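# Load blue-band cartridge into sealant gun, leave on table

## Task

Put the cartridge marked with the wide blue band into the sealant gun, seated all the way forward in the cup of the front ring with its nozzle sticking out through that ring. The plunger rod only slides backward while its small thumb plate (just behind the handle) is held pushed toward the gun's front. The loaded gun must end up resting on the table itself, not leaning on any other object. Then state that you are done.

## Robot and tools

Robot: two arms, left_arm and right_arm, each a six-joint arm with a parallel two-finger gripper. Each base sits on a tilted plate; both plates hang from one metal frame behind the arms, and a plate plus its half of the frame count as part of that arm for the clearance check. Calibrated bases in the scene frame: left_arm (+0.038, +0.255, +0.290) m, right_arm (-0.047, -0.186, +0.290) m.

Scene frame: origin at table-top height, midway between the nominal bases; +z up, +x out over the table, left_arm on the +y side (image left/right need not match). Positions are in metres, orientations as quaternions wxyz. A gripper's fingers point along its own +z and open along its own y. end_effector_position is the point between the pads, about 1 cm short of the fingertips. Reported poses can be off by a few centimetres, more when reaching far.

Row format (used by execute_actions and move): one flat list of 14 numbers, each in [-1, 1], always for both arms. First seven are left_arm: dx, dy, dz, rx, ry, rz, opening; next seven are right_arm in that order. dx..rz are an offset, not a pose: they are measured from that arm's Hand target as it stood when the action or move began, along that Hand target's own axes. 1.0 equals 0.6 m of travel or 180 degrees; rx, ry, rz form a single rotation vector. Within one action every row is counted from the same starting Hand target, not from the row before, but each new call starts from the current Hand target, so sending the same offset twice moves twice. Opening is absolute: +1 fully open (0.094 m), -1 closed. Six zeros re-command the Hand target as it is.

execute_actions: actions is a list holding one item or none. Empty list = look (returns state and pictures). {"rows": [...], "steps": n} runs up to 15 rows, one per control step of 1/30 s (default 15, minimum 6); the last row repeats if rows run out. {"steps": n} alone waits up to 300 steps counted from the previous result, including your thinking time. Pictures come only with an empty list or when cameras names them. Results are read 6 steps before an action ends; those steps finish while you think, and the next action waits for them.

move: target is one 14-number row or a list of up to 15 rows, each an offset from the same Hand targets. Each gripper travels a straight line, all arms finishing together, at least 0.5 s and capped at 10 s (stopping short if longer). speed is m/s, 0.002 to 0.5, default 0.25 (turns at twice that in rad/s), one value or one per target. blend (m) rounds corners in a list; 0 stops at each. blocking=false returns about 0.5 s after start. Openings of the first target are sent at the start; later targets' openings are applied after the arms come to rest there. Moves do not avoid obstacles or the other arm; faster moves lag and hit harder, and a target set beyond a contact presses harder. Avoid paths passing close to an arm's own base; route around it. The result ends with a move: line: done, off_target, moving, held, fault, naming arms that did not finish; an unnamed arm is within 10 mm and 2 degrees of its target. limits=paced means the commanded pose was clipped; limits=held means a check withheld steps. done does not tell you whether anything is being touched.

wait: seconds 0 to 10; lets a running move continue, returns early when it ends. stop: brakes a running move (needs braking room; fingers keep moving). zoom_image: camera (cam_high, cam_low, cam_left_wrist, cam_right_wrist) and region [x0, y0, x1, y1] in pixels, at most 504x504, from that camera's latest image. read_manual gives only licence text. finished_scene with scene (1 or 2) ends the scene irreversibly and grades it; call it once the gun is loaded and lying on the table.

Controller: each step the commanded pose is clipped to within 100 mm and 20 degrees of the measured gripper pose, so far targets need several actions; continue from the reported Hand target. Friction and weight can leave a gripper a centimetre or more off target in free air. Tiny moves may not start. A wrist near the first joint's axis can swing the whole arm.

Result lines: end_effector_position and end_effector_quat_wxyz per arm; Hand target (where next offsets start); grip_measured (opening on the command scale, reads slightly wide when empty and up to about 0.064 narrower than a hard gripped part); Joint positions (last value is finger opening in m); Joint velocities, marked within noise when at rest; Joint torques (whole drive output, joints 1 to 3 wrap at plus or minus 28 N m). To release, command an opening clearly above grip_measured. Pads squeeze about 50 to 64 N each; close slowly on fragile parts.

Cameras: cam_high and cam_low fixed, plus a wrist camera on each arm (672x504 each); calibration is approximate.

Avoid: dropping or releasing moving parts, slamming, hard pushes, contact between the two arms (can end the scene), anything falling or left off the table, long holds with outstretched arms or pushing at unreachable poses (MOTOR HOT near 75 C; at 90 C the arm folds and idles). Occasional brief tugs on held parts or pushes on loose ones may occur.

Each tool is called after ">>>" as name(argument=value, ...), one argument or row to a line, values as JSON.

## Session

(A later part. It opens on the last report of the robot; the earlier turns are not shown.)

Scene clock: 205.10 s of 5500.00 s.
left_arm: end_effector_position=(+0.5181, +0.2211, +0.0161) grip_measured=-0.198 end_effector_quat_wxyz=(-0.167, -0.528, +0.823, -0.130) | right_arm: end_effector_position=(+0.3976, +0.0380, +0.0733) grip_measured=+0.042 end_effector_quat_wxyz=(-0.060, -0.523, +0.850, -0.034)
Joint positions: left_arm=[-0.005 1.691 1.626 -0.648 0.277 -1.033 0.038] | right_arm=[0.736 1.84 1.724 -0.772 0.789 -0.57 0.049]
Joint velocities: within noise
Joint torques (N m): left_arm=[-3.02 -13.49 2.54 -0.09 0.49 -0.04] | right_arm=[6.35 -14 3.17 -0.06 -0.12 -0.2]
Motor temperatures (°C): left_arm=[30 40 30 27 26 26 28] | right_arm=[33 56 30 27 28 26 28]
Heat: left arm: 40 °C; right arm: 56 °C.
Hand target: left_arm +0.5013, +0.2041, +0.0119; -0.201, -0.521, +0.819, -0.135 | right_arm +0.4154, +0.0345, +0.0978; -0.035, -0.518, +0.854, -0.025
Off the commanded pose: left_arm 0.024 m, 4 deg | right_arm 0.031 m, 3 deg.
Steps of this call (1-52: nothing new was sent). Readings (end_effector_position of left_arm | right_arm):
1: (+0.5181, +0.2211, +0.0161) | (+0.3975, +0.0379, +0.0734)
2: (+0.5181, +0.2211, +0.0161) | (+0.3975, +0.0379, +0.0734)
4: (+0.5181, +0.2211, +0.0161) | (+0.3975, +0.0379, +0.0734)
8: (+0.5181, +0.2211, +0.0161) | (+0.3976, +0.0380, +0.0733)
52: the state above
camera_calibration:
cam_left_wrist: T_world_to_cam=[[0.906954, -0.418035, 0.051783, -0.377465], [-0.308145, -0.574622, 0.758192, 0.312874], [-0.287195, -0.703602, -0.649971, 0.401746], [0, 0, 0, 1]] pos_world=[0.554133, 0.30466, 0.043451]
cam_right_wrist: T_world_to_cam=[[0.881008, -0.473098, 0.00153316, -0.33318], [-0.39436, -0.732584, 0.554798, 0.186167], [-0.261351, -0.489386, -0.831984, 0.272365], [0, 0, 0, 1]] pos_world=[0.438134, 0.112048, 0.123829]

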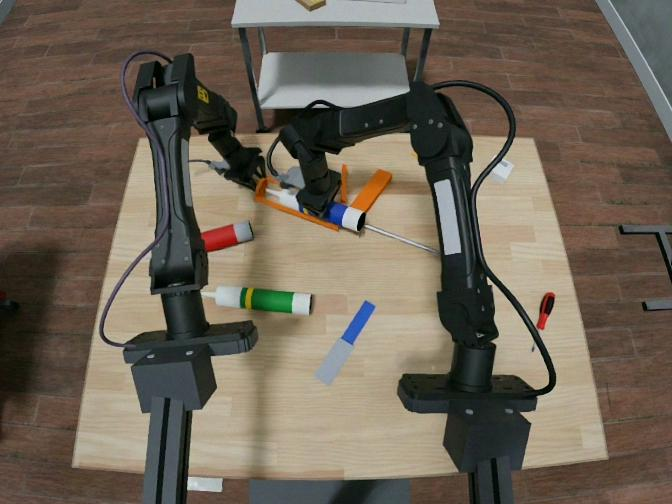

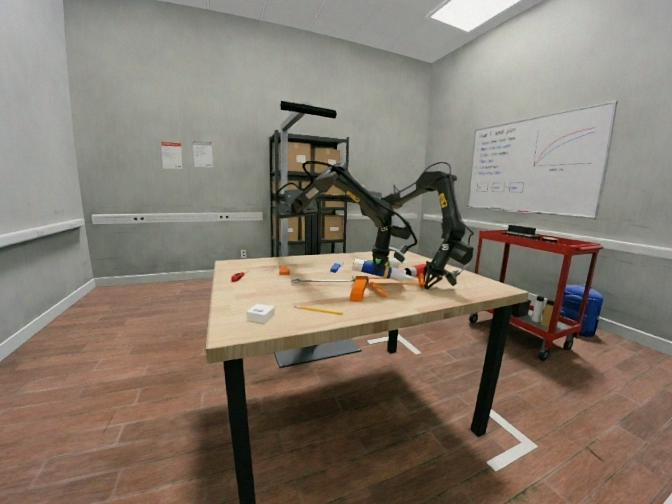

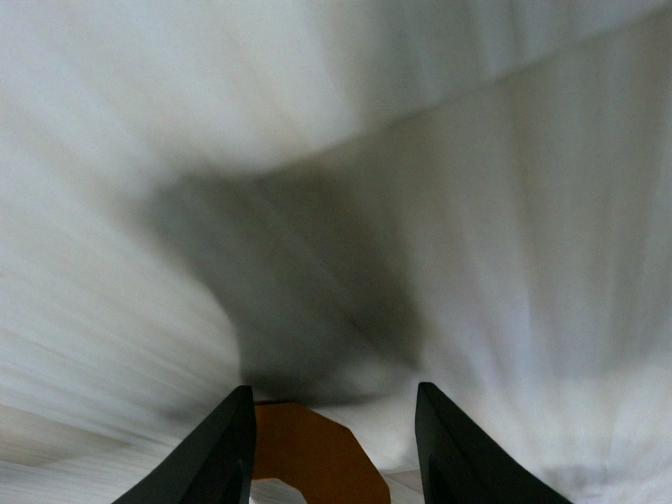

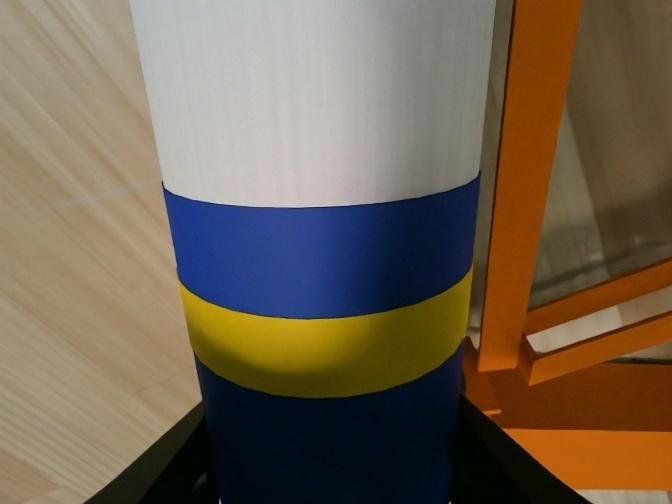

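>>> move(
  target=[-0.0425,0.0298,-0.023,0.0104,-0.0003,-0.0197,-0.2,-0.0018,-0.03,-0.0168,0.0016,-0.0001,-0.0182,-0.3],
  speed=0.06,
)

>>> zoom_image(
  camera="cam_high",
  region=[240, 150, 380, 250],
)

>>> zoom_image(
  camera="cam_low",
  region=[340, 240, 470, 310],
)

Scene clock: 210.93 s of 5500.00 s.
left_arm: end_effector_position=(+0.5034, +0.2332, +0.0140) grip_measured=-0.198 end_effector_quat_wxyz=(-0.195, -0.549, +0.799, -0.150) | right_arm: end_effector_position=(+0.4045, +0.0355, +0.0756) grip_measured=+0.041 end_effector_quat_wxyz=(-0.061, -0.550, +0.832, -0.031)
Joint positions: left_arm=[0.067 1.691 1.587 -0.648 0.399 -1.035 0.038] | right_arm=[0.728 1.84 1.752 -0.793 0.782 -0.645 0.049]
Joint velocities: within noise
Joint torques (N m): left_arm=[0.02 -15.21 2.26 0.05 0.13 0.01] | right_arm=[6.2 -14.37 6.34 -0.4 -0.07 -0.13]
Motor temperatures (°C): left_arm=[30 42 30 27 26 26 28] | right_arm=[32 61 30 27 28 26 28]
Heat: left arm: 42 °C; right arm: 61 °C.
Hand target: left_arm +0.4972, +0.2379, +0.0119; -0.196, -0.549, +0.800, -0.142 | right_arm +0.4321, +0.0279, +0.1077; -0.034, -0.543, +0.839, -0.026
Off the commanded pose: left_arm 0.008 m, 1 deg | right_arm 0.043 m, 3 deg.
Kept back: nothing.
move: off_target (right_arm)
camera_calibration:
cam_left_wrist: T_world_to_cam=[[0.931735, -0.360787, 0.0412597, -0.384614], [-0.245548, -0.542236, 0.803546, 0.27715], [-0.267536, -0.758823, -0.593811, 0.406976], [0, 0, 0, 1]] pos_world=[0.535292, 0.32034, 0.0348329]
cam_right_wrist: T_world_to_cam=[[0.909943, -0.414625, -0.00949575, -0.353409], [-0.340903, -0.7608, 0.552239, 0.165334], [-0.236196, -0.499269, -0.833632, 0.265145], [0, 0, 0, 1]] pos_world=[0.440571, 0.111633, 0.126374]

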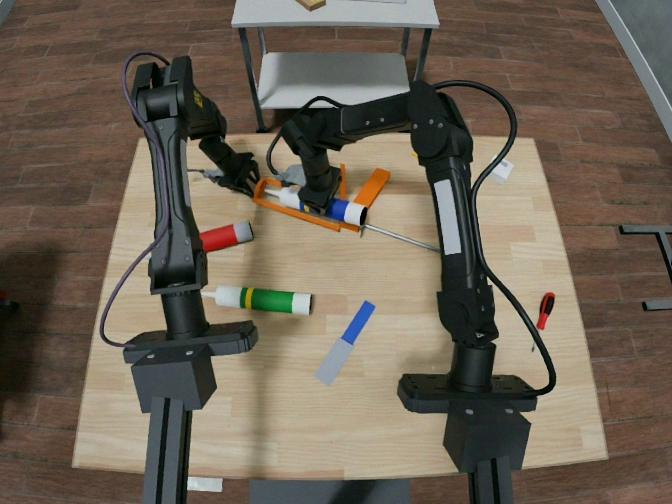

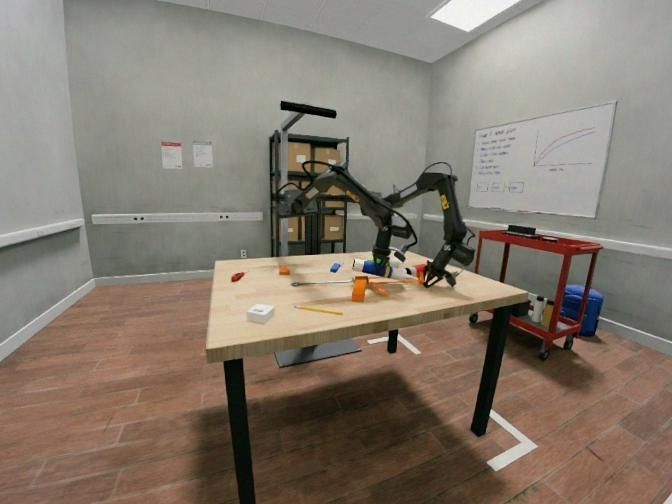

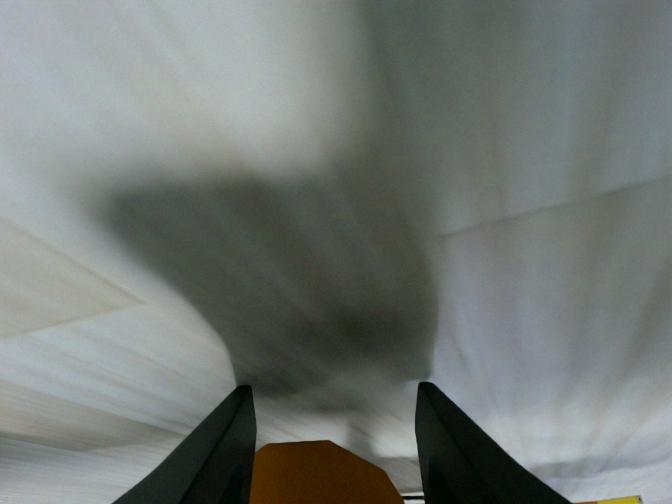

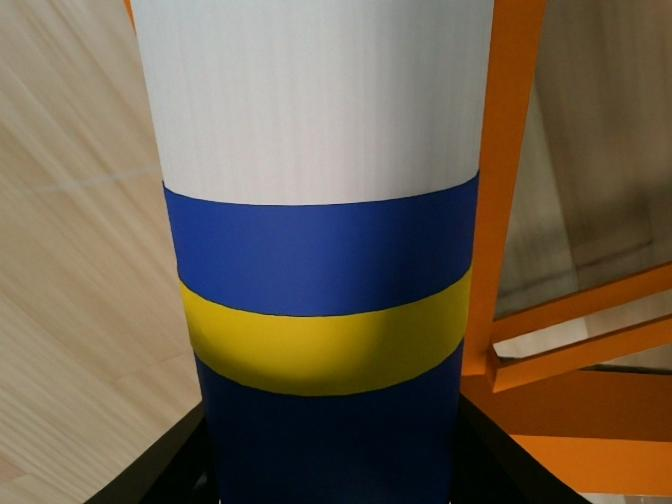

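Scaled by 3.600 from the camera's 672x504 image, which has a finer 960x720 frame.

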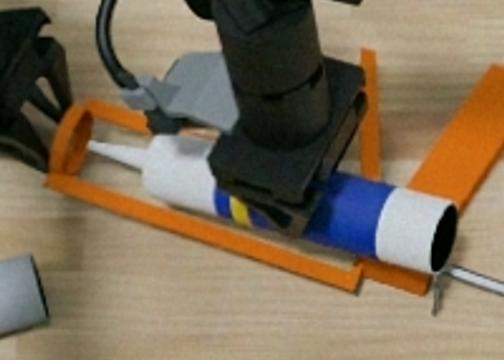

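Scaled by 3.877 from the camera's 672x504 image, which has a finer 960x720 frame.

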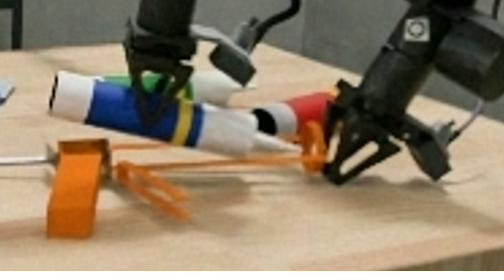

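>>> zoom_image(
  camera="cam_low",
  region=[395, 258, 435, 288],
)

Scaled by 12.600 from the camera's 672x504 image, which has a finer 960x720 frame.

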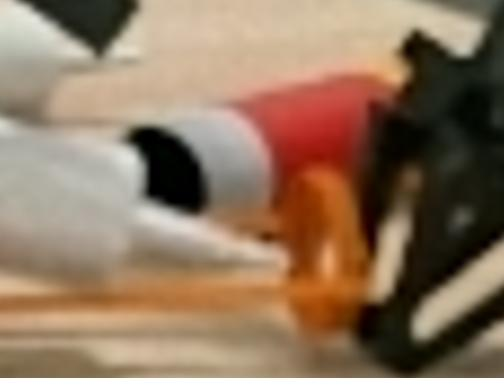

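>>> zoom_image(
  camera="cam_low",
  region=[350, 255, 390, 285],
)

>>> zoom_image(
  camera="cam_low",
  region=[380, 255, 420, 285],
)

Scaled by 12.600 from the camera's 672x504 image, which has a finer 960x720 frame.

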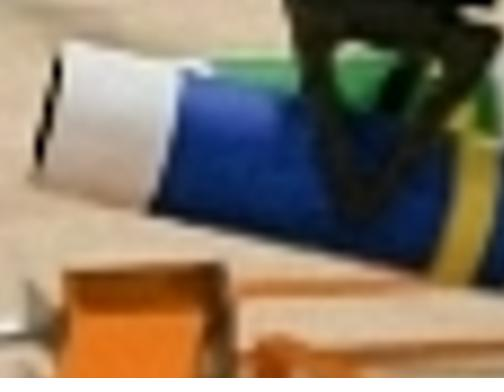

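Scaled by 12.600 from the camera's 672x504 image, which has a finer 960x720 frame.

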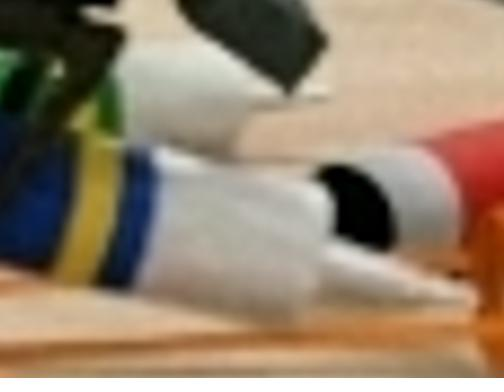

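>>> zoom_image(
  camera="cam_low",
  region=[350, 250, 430, 310],
)

Scaled by 6.300 from the camera's 672x504 image, which has a finer 960x720 frame.

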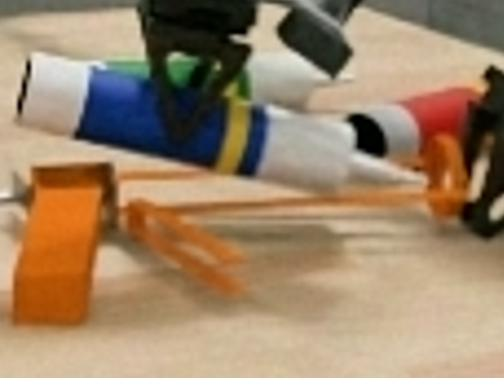

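>>> move(
  target=[-0.044,0.0005,-0.0233,0,0,0,-0.2,-0.0014,-0.0234,0,0,0,0,-0.3],
  speed=0.08,
)

>>> zoom_image(
  camera="cam_low",
  region=[350, 250, 430, 310],
)

>>> zoom_image(
  camera="cam_high",
  region=[240, 150, 380, 250],
)

Scene clock: 219.13 s of 5500.00 s.
left_arm: end_effector_position=(+0.5171, +0.2703, +0.0208) grip_measured=-0.198 end_effector_quat_wxyz=(-0.173, -0.552, +0.804, -0.140) | right_arm: end_effector_position=(+0.4220, +0.0292, +0.0811) grip_measured=+0.041 end_effector_quat_wxyz=(-0.057, -0.554, +0.830, -0.029)
Joint positions: left_arm=[0.147 1.691 1.657 -0.706 0.419 -0.986 0.038] | right_arm=[0.711 1.84 1.82 -0.836 0.766 -0.68 0.049]
Joint velocities: within noise
Joint torques (N m): left_arm=[0.1 -12.23 5.08 -0.14 0.48 0.05] | right_arm=[5.91 -13.23 6.72 -0.37 -0.06 -0.12]
Motor temperatures (°C): left_arm=[30 45 30 27 26 26 28] | right_arm=[31 66 30 27 28 26 28]
Heat: left arm: 45 °C; right arm: 66 °C.
Hand target: left_arm +0.5076, +0.2659, +0.0118; -0.196, -0.549, +0.800, -0.142 | right_arm +0.4452, +0.0230, +0.1078; -0.034, -0.543, +0.839, -0.026
Off the commanded pose: left_arm 0.014 m, 3 deg | right_arm 0.036 m, 3 deg.
Kept back: nothing.
move: off_target (left_arm, right_arm)
camera_calibration:
cam_left_wrist: T_world_to_cam=[[0.931063, -0.361686, 0.0480109, -0.383829], [-0.264102, -0.577295, 0.772645, 0.314875], [-0.251739, -0.732061, -0.63302, 0.428218], [0, 0, 0, 1]] pos_world=[0.548327, 0.356432, 0.0462121]
cam_right_wrist: T_world_to_cam=[[0.9135, -0.406739, -0.00895396, -0.373705], [-0.33667, -0.76812, 0.544651, 0.162553], [-0.228409, -0.494524, -0.838615, 0.26773], [0, 0, 0, 1]] pos_world=[0.457258, 0.105259, 0.132641]

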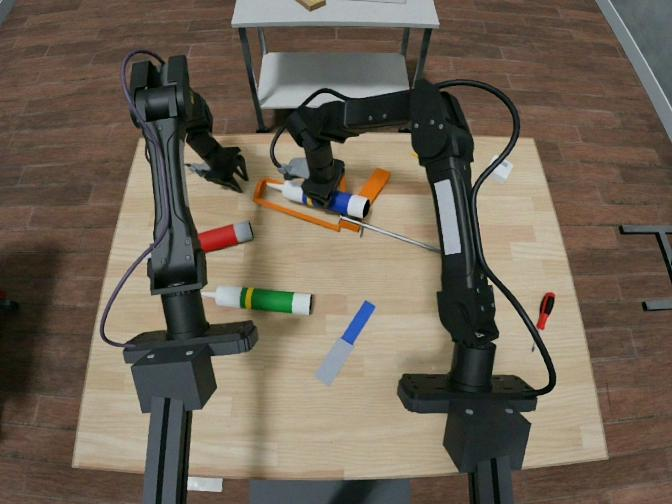

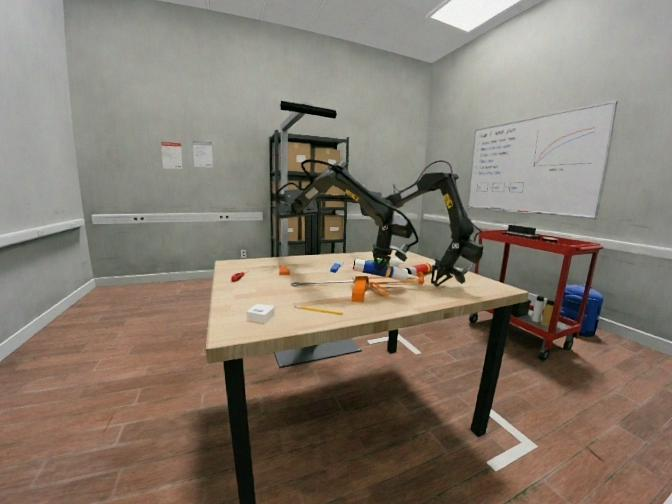

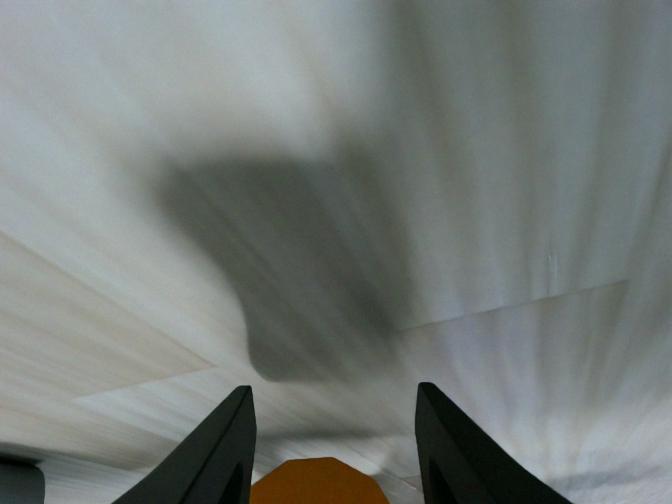

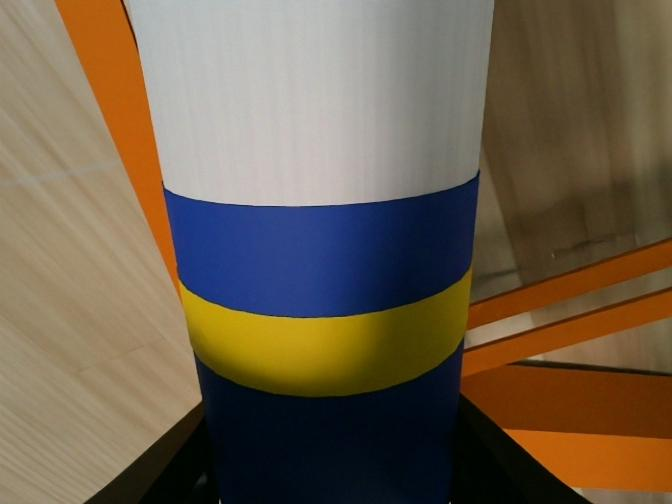

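Scaled by 6.300 from the camera's 672x504 image, which has a finer 960x720 frame.

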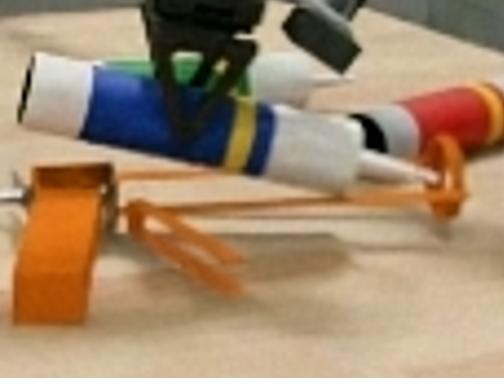

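Scaled by 3.600 from the camera's 672x504 image, which has a finer 960x720 frame.

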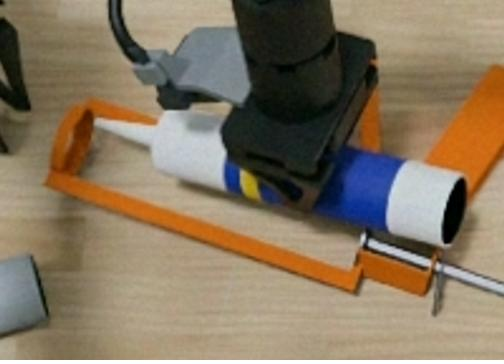

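>>> zoom_image(
  camera="cam_low",
  region=[340, 240, 470, 310],
)

>>> zoom_image(
  camera="cam_low",
  region=[405, 262, 435, 292],
)

Scaled by 3.877 from the camera's 672x504 image, which has a finer 960x720 frame.

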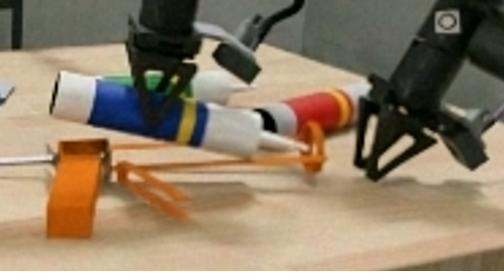

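Scaled by 16.800 from the camera's 672x504 image, which has a finer 960x720 frame.

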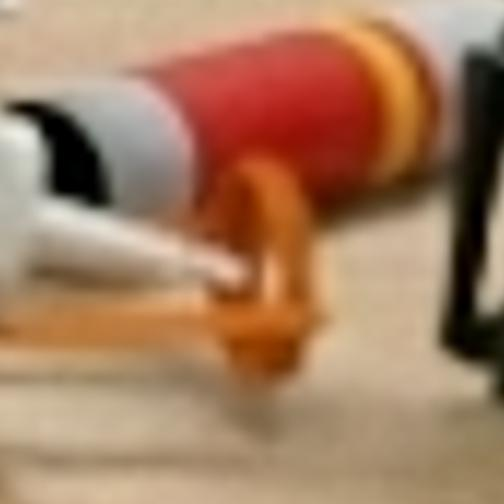

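>>> move(
  target=[0,0,0,0,0,0,-0.2,-0.0012,0.0268,0.0332,0,0,0,-0.3],
  speed=0.05,
)

>>> zoom_image(
  camera="cam_low",
  region=[340, 240, 470, 310],
)

>>> zoom_image(
  camera="cam_low",
  region=[405, 262, 435, 292],
)

>>> zoom_image(
  camera="cam_high",
  region=[240, 150, 380, 250],
)

Scene clock: 221.77 s of 5500.00 s.
left_arm: end_effector_position=(+0.5169, +0.2700, +0.0210) grip_measured=-0.198 end_effector_quat_wxyz=(-0.173, -0.551, +0.804, -0.140) | right_arm: end_effector_position=(+0.4135, +0.0282, +0.0726) grip_measured=+0.041 end_effector_quat_wxyz=(-0.062, -0.557, +0.828, -0.026)
Joint positions: left_arm=[0.147 1.691 1.657 -0.707 0.421 -0.984 0.038] | right_arm=[0.7 1.84 1.78 -0.802 0.756 -0.689 0.049]
Joint velocities: within noise
Joint torques (N m): left_arm=[0.1 -12.21 5.08 -0.13 0.48 0.06] | right_arm=[5.91 -12.15 3.66 0.14 -0.03 -0.08]
Motor temperatures (°C): left_arm=[30 45 30 27 26 26 28] | right_arm=[31 67 30 27 28 26 28]
Heat: left arm: 45 °C; right arm: 67 °C.
Hand target: left_arm +0.5076, +0.2659, +0.0118; -0.196, -0.549, +0.800, -0.142 | right_arm +0.4303, +0.0286, +0.0878; -0.034, -0.543, +0.839, -0.026
Off the commanded pose: left_arm 0.014 m, 3 deg | right_arm 0.023 m, 4 deg.
Kept back: nothing.
move: off_target (left_arm, right_arm)
camera_calibration:
cam_left_wrist: T_world_to_cam=[[0.930721, -0.362549, 0.0481372, -0.383281], [-0.264219, -0.575535, 0.773918, 0.314045], [-0.252879, -0.73302, -0.631454, 0.428854], [0, 0, 0, 1]] pos_world=[0.548152, 0.356144, 0.0462064]
cam_right_wrist: T_world_to_cam=[[0.915888, -0.400991, -0.0188576, -0.366804], [-0.325681, -0.769699, 0.549085, 0.158656], [-0.234693, -0.496759, -0.835554, 0.260532], [0, 0, 0, 1]] pos_world=[0.448768, 0.104454, 0.123656]

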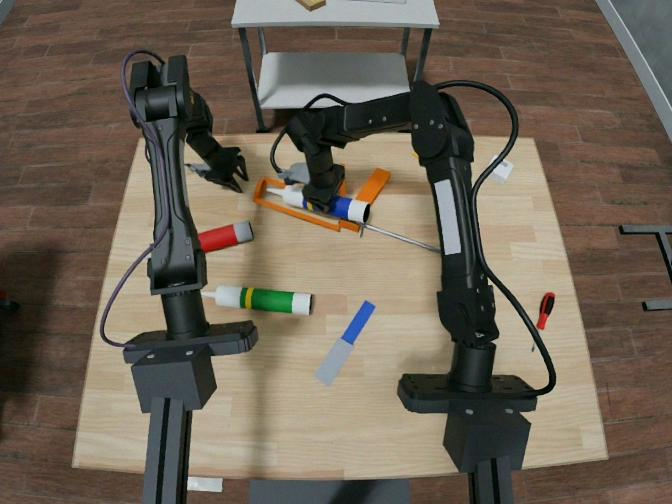

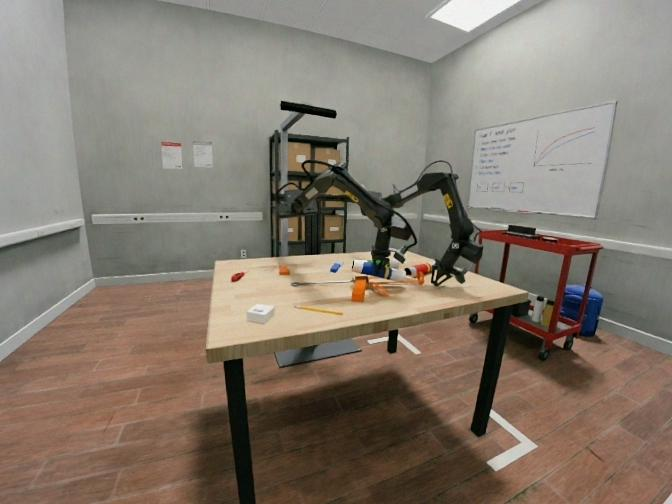

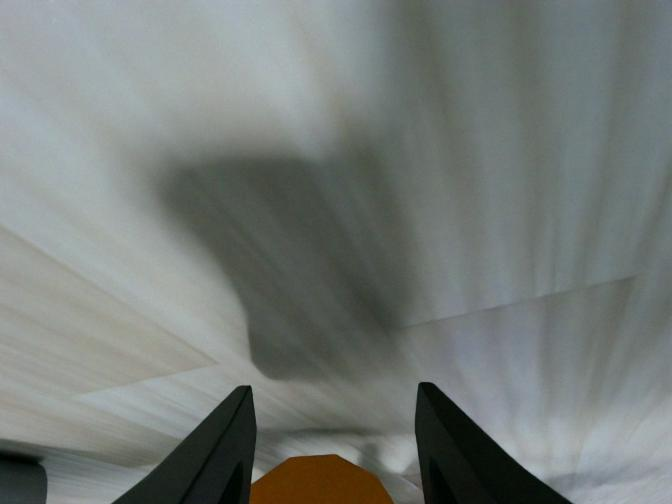

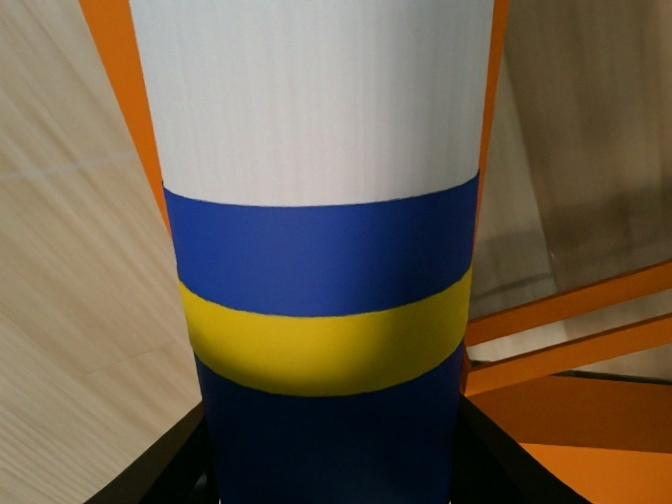

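Scaled by 3.877 from the camera's 672x504 image, which has a finer 960x720 frame.

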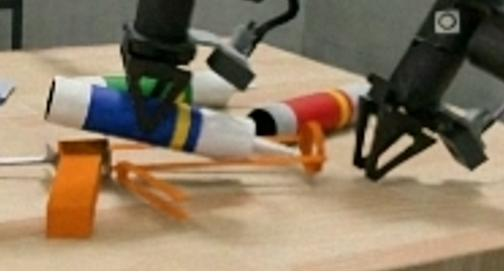

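Scaled by 16.800 from the camera's 672x504 image, which has a finer 960x720 frame.

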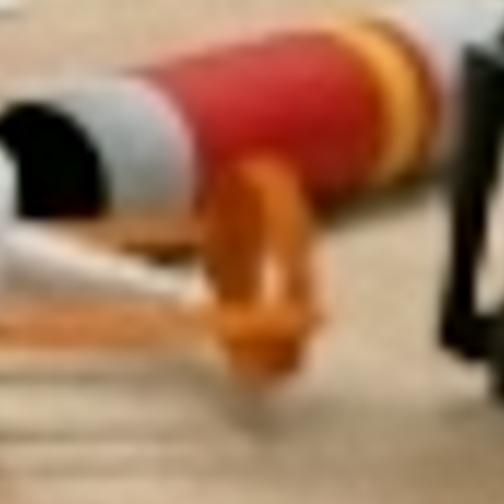

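Scaled by 3.600 from the camera's 672x504 image, which has a finer 960x720 frame.

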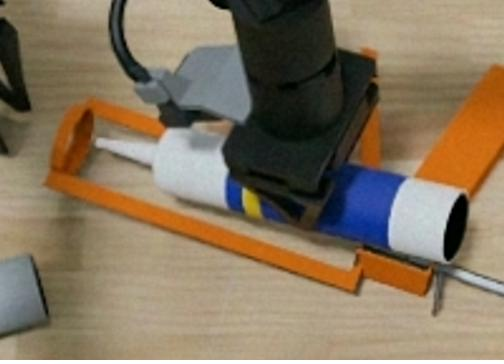

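>>> move(
  target=[0.05,0.0062,0.0265,0,0,0,-0.2,-0.018,0.0012,-0.025,0,0,0,-0.3],
  speed=0.06,
)

>>> zoom_image(
  camera="cam_low",
  region=[405, 262, 435, 292],
)

>>> zoom_image(
  camera="cam_high",
  region=[240, 150, 380, 250],
)

Scene clock: 225.83 s of 5500.00 s.
left_arm: end_effector_position=(+0.4909, +0.2366, +0.0133) grip_measured=-0.198 end_effector_quat_wxyz=(-0.208, -0.548, +0.797, -0.146) | right_arm: end_effector_position=(+0.4189, +0.0263, +0.0773) grip_measured=+0.041 end_effector_quat_wxyz=(-0.062, -0.554, +0.830, -0.027)
Joint positions: left_arm=[0.083 1.687 1.56 -0.658 0.415 -1.018 0.038] | right_arm=[0.7 1.84 1.81 -0.834 0.756 -0.68 0.049]
Joint velocities: within noise
Joint torques (N m): left_arm=[-1.55 -15.75 1.76 0.21 -0.07 -0.06] | right_arm=[9.29 -10.59 6.86 -0.29 0.22 0.16]
Motor temperatures (°C): left_arm=[30 46 30 27 26 26 28] | right_arm=[31 67 30 27 28 26 28]
Heat: left arm: 46 °C; right arm: 67 °C.
Hand target: left_arm +0.4920, +0.2354, +0.0119; -0.196, -0.549, +0.800, -0.142 | right_arm +0.4345, +0.0399, +0.1018; -0.034, -0.543, +0.839, -0.026
Off the commanded pose: left_arm 0.002 m, 1 deg | right_arm 0.032 m, 4 deg.
Kept back: nothing.
move: off_target (right_arm)
camera_calibration:
cam_left_wrist: T_world_to_cam=[[0.930924, -0.364677, 0.0197886, -0.370061], [-0.226673, -0.534455, 0.814234, 0.265252], [-0.286356, -0.762476, -0.580199, 0.415608], [0, 0, 0, 1]] pos_world=[0.523636, 0.323704, 0.0324815]
cam_right_wrist: T_world_to_cam=[[0.912722, -0.408152, -0.0187444, -0.370933], [-0.33143, -0.766424, 0.550225, 0.158636], [-0.238942, -0.49599, -0.834806, 0.26648], [0, 0, 0, 1]] pos_world=[0.454809, 0.102357, 0.128221]

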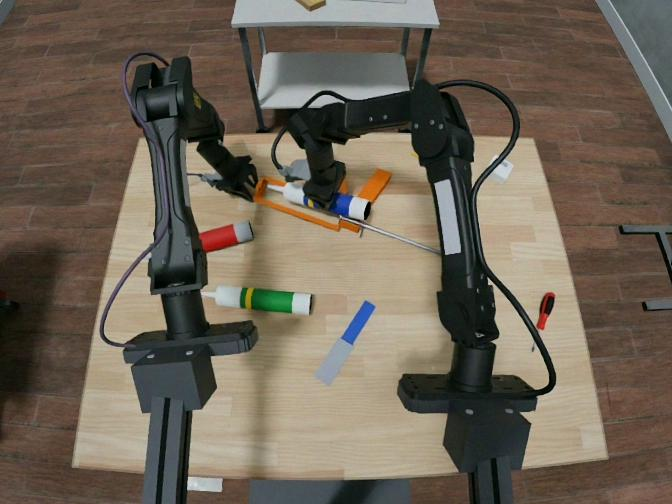

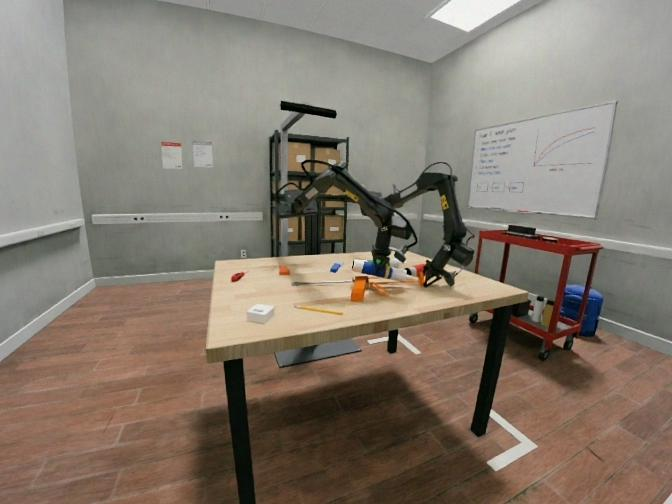

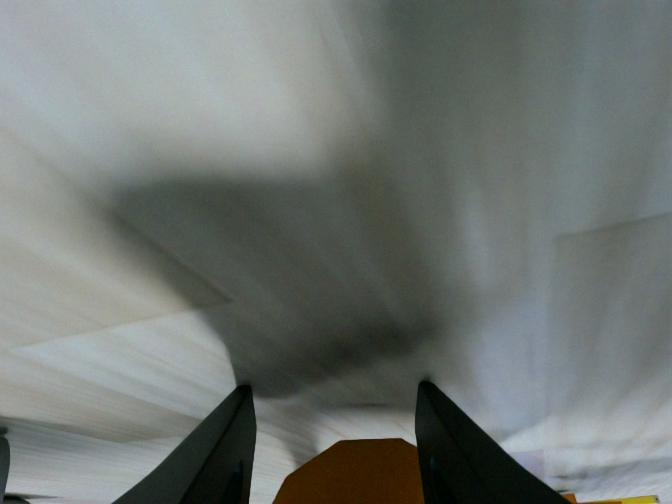

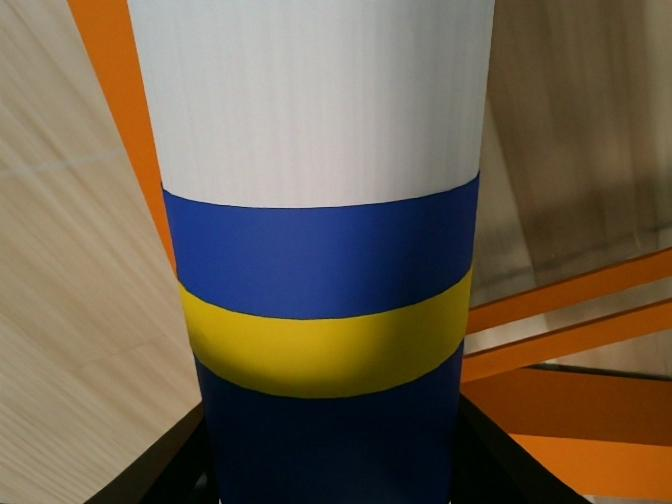

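Scaled by 16.800 from the camera's 672x504 image, which has a finer 960x720 frame.

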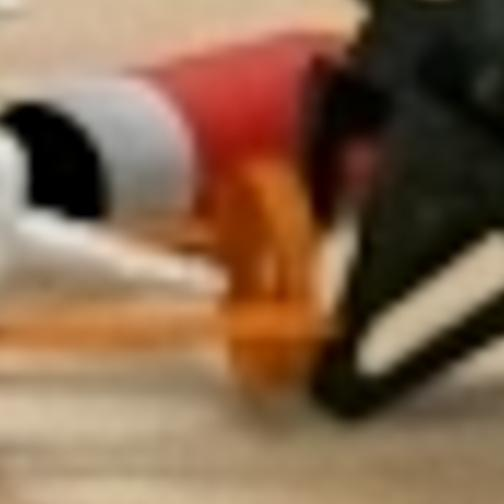

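Scaled by 3.600 from the camera's 672x504 image, which has a finer 960x720 frame.

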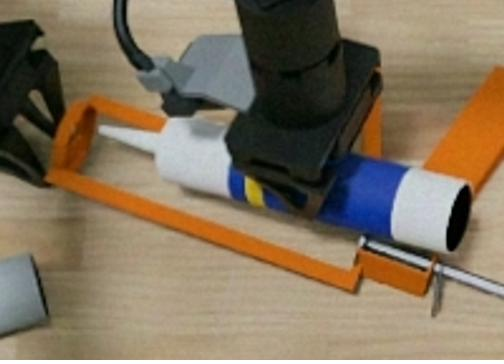

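>>> move(
  target=[0,0,0,0,0,0,-0.2,-0.0155,0.0178,-0.0013,0,0,0,-0.3],
  speed=0.06,
)

>>> zoom_image(
  camera="cam_low",
  region=[405, 262, 435, 292],
)

>>> zoom_image(
  camera="cam_high",
  region=[240, 150, 380, 250],
)

Scene clock: 227.30 s of 5500.00 s.
left_arm: end_effector_position=(+0.4910, +0.2366, +0.0131) grip_measured=-0.198 end_effector_quat_wxyz=(-0.207, -0.548, +0.797, -0.146) | right_arm: end_effector_position=(+0.4226, +0.0358, +0.0858) grip_measured=+0.041 end_effector_quat_wxyz=(-0.050, -0.543, +0.838, -0.026)
Joint positions: left_arm=[0.083 1.687 1.559 -0.657 0.415 -1.018 0.038] | right_arm=[0.728 1.84 1.826 -0.838 0.77 -0.646 0.049]
Joint velocities: within noise
Joint torques (N m): left_arm=[-1.55 -15.75 1.76 0.22 -0.06 -0.07] | right_arm=[9.54 -8.4 6.89 -0.28 0.25 0.1]
Motor temperatures (°C): left_arm=[30 45 30 27 26 26 28] | right_arm=[31 67 30 27 28 26 28]
Heat: left arm: 45 °C; right arm: 67 °C.
Hand target: left_arm +0.4919, +0.2354, +0.0118; -0.196, -0.549, +0.800, -0.142 | right_arm +0.4285, +0.0528, +0.1018; -0.034, -0.543, +0.839, -0.026
Off the commanded pose: left_arm 0.002 m, 1 deg | right_arm 0.024 m, 2 deg.
Kept back: nothing.
move: off_target (right_arm)
camera_calibration:
cam_left_wrist: T_world_to_cam=[[0.930915, -0.364643, 0.0207931, -0.370237], [-0.227581, -0.534592, 0.813891, 0.26589], [-0.285664, -0.762395, -0.580646, 0.41525], [0, 0, 0, 1]] pos_world=[0.523793, 0.323723, 0.0324067]
cam_right_wrist: T_world_to_cam=[[0.902072, -0.431556, -0.00502265, -0.366112], [-0.362758, -0.764468, 0.532911, 0.177075], [-0.233821, -0.478902, -0.846156, 0.277388], [0, 0, 0, 1]] pos_world=[0.459354, 0.110212, 0.138509]

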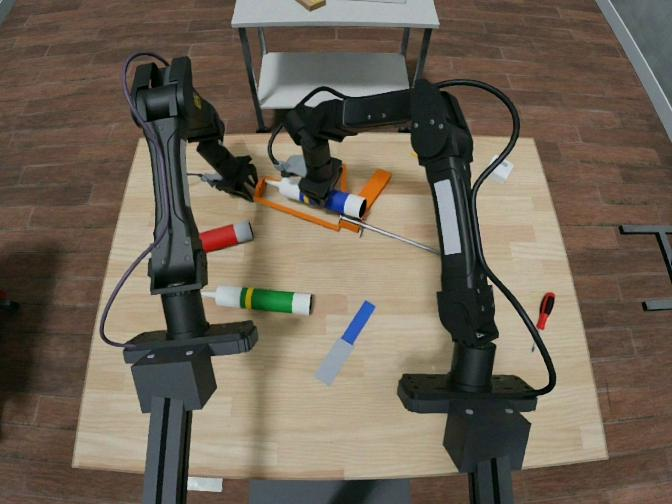

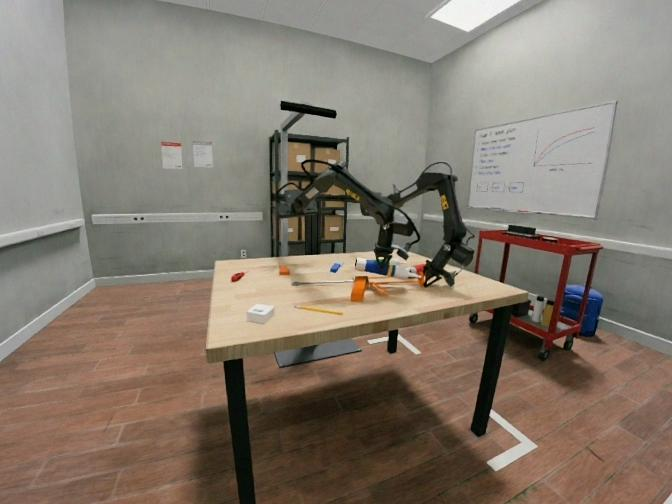

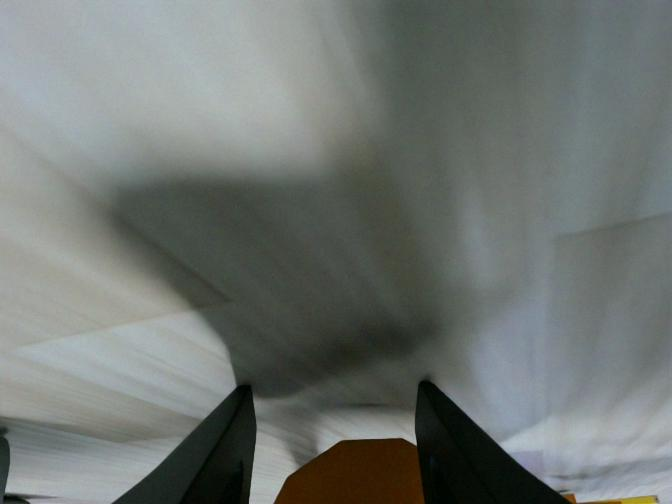

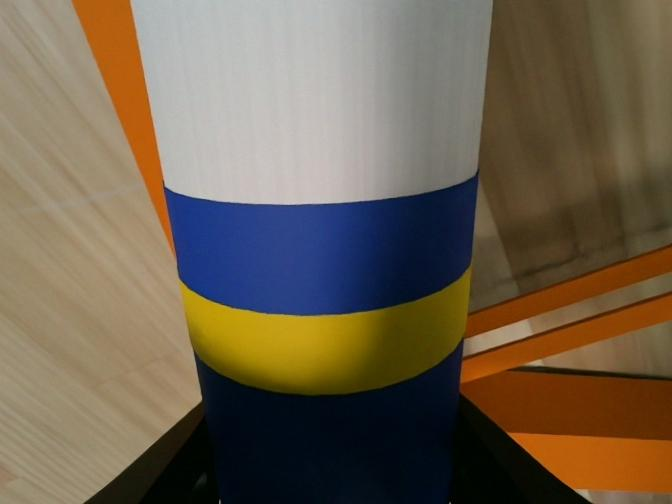

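Scaled by 16.800 from the camera's 672x504 image, which has a finer 960x720 frame.

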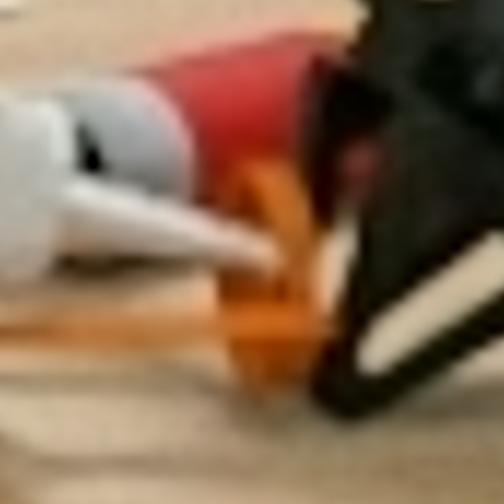

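Scaled by 3.600 from the camera's 672x504 image, which has a finer 960x720 frame.

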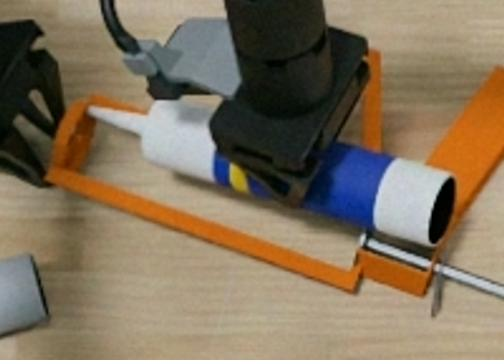

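>>> move(
  target=[0,0,0,0,0,0,-0.2,0.0122,0.006,0.0178,0.0012,-0.0001,-0.0139,-0.3],
  speed=0.06,
)

>>> zoom_image(
  camera="cam_low",
  region=[405, 262, 435, 292],
)

>>> zoom_image(
  camera="cam_high",
  region=[240, 150, 380, 250],
)

Scene clock: 229.17 s of 5500.00 s.
left_arm: end_effector_position=(+0.4910, +0.2366, +0.0131) grip_measured=-0.198 end_effector_quat_wxyz=(-0.207, -0.548, +0.797, -0.146) | right_arm: end_effector_position=(+0.4172, +0.0368, +0.0816) grip_measured=+0.041 end_effector_quat_wxyz=(-0.051, -0.554, +0.830, -0.027)
Joint positions: left_arm=[0.083 1.687 1.559 -0.657 0.415 -1.018 0.038] | right_arm=[0.728 1.84 1.798 -0.811 0.773 -0.673 0.049]
Joint velocities: within noise
Joint torques (N m): left_arm=[-1.55 -15.75 1.76 0.22 -0.06 -0.07] | right_arm=[7.75 -9.65 3.67 0.08 0.15 -0.13]
Motor temperatures (°C): left_arm=[30 45 30 27 26 26 28] | right_arm=[31 66 30 27 28 26 28]
Heat: left arm: 45 °C; right arm: 66 °C.
Hand target: left_arm +0.4919, +0.2354, +0.0118; -0.196, -0.549, +0.800, -0.142 | right_arm +0.4221, +0.0468, +0.0918; -0.033, -0.561, +0.827, -0.026
Off the commanded pose: left_arm 0.002 m, 1 deg | right_arm 0.015 m, 2 deg.
Kept back: nothing.
move: off_target (right_arm)
camera_calibration:
cam_left_wrist: T_world_to_cam=[[0.930915, -0.364643, 0.0207931, -0.370237], [-0.227581, -0.534592, 0.813891, 0.26589], [-0.285664, -0.762395, -0.580646, 0.41525], [0, 0, 0, 1]] pos_world=[0.523793, 0.323723, 0.0324067]
cam_right_wrist: T_world_to_cam=[[0.913524, -0.406734, -0.00643064, -0.366457], [-0.340462, -0.773138, 0.53511, 0.169018], [-0.222619, -0.486647, -0.844758, 0.26854], [0, 0, 0, 1]] pos_world=[0.452094, 0.112307, 0.134052]

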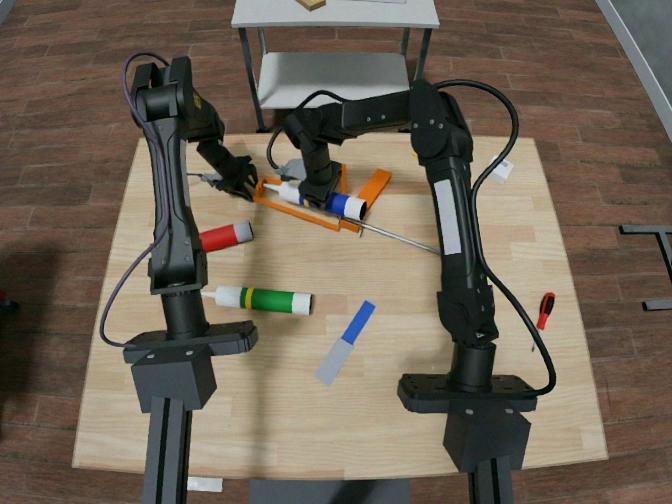

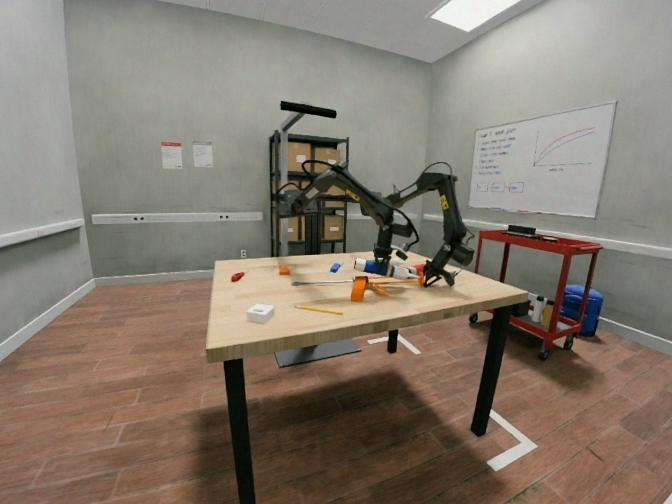

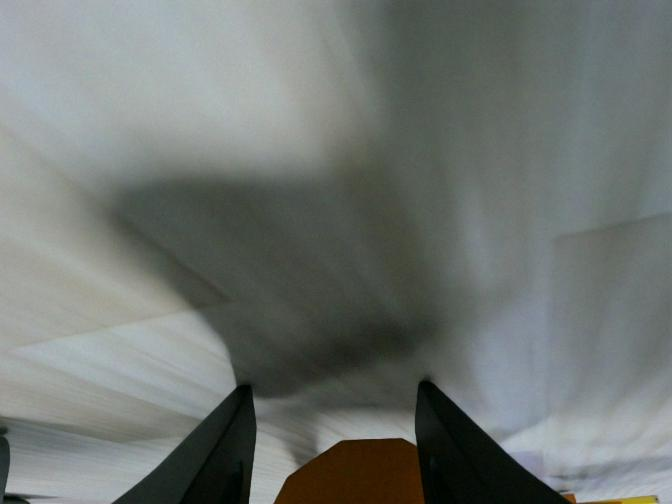

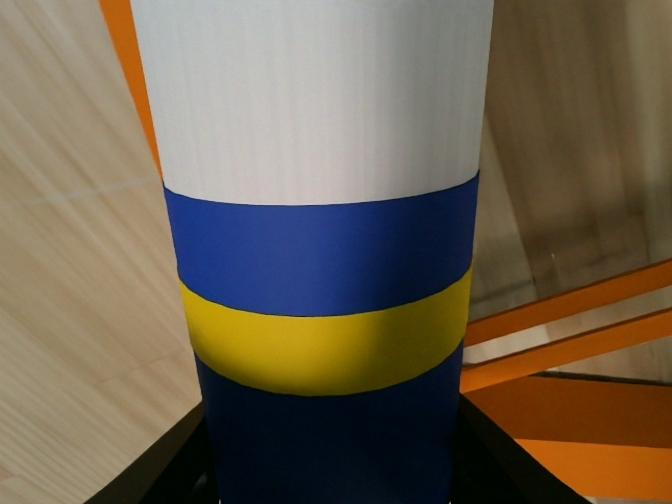

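Scaled by 16.800 from the camera's 672x504 image, which has a finer 960x720 frame.

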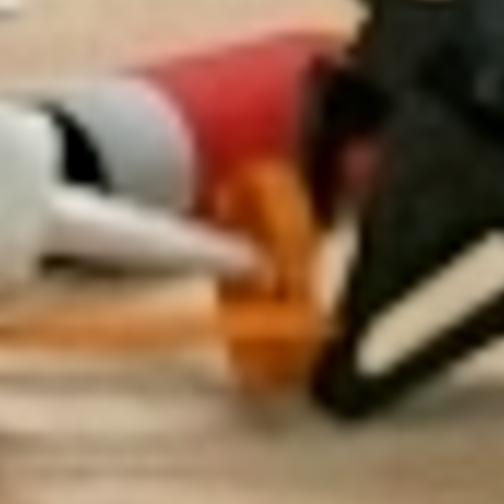

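Scaled by 3.600 from the camera's 672x504 image, which has a finer 960x720 frame.

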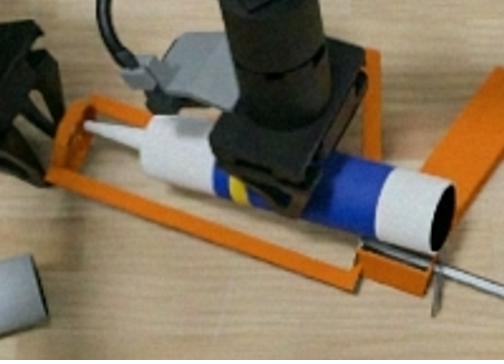

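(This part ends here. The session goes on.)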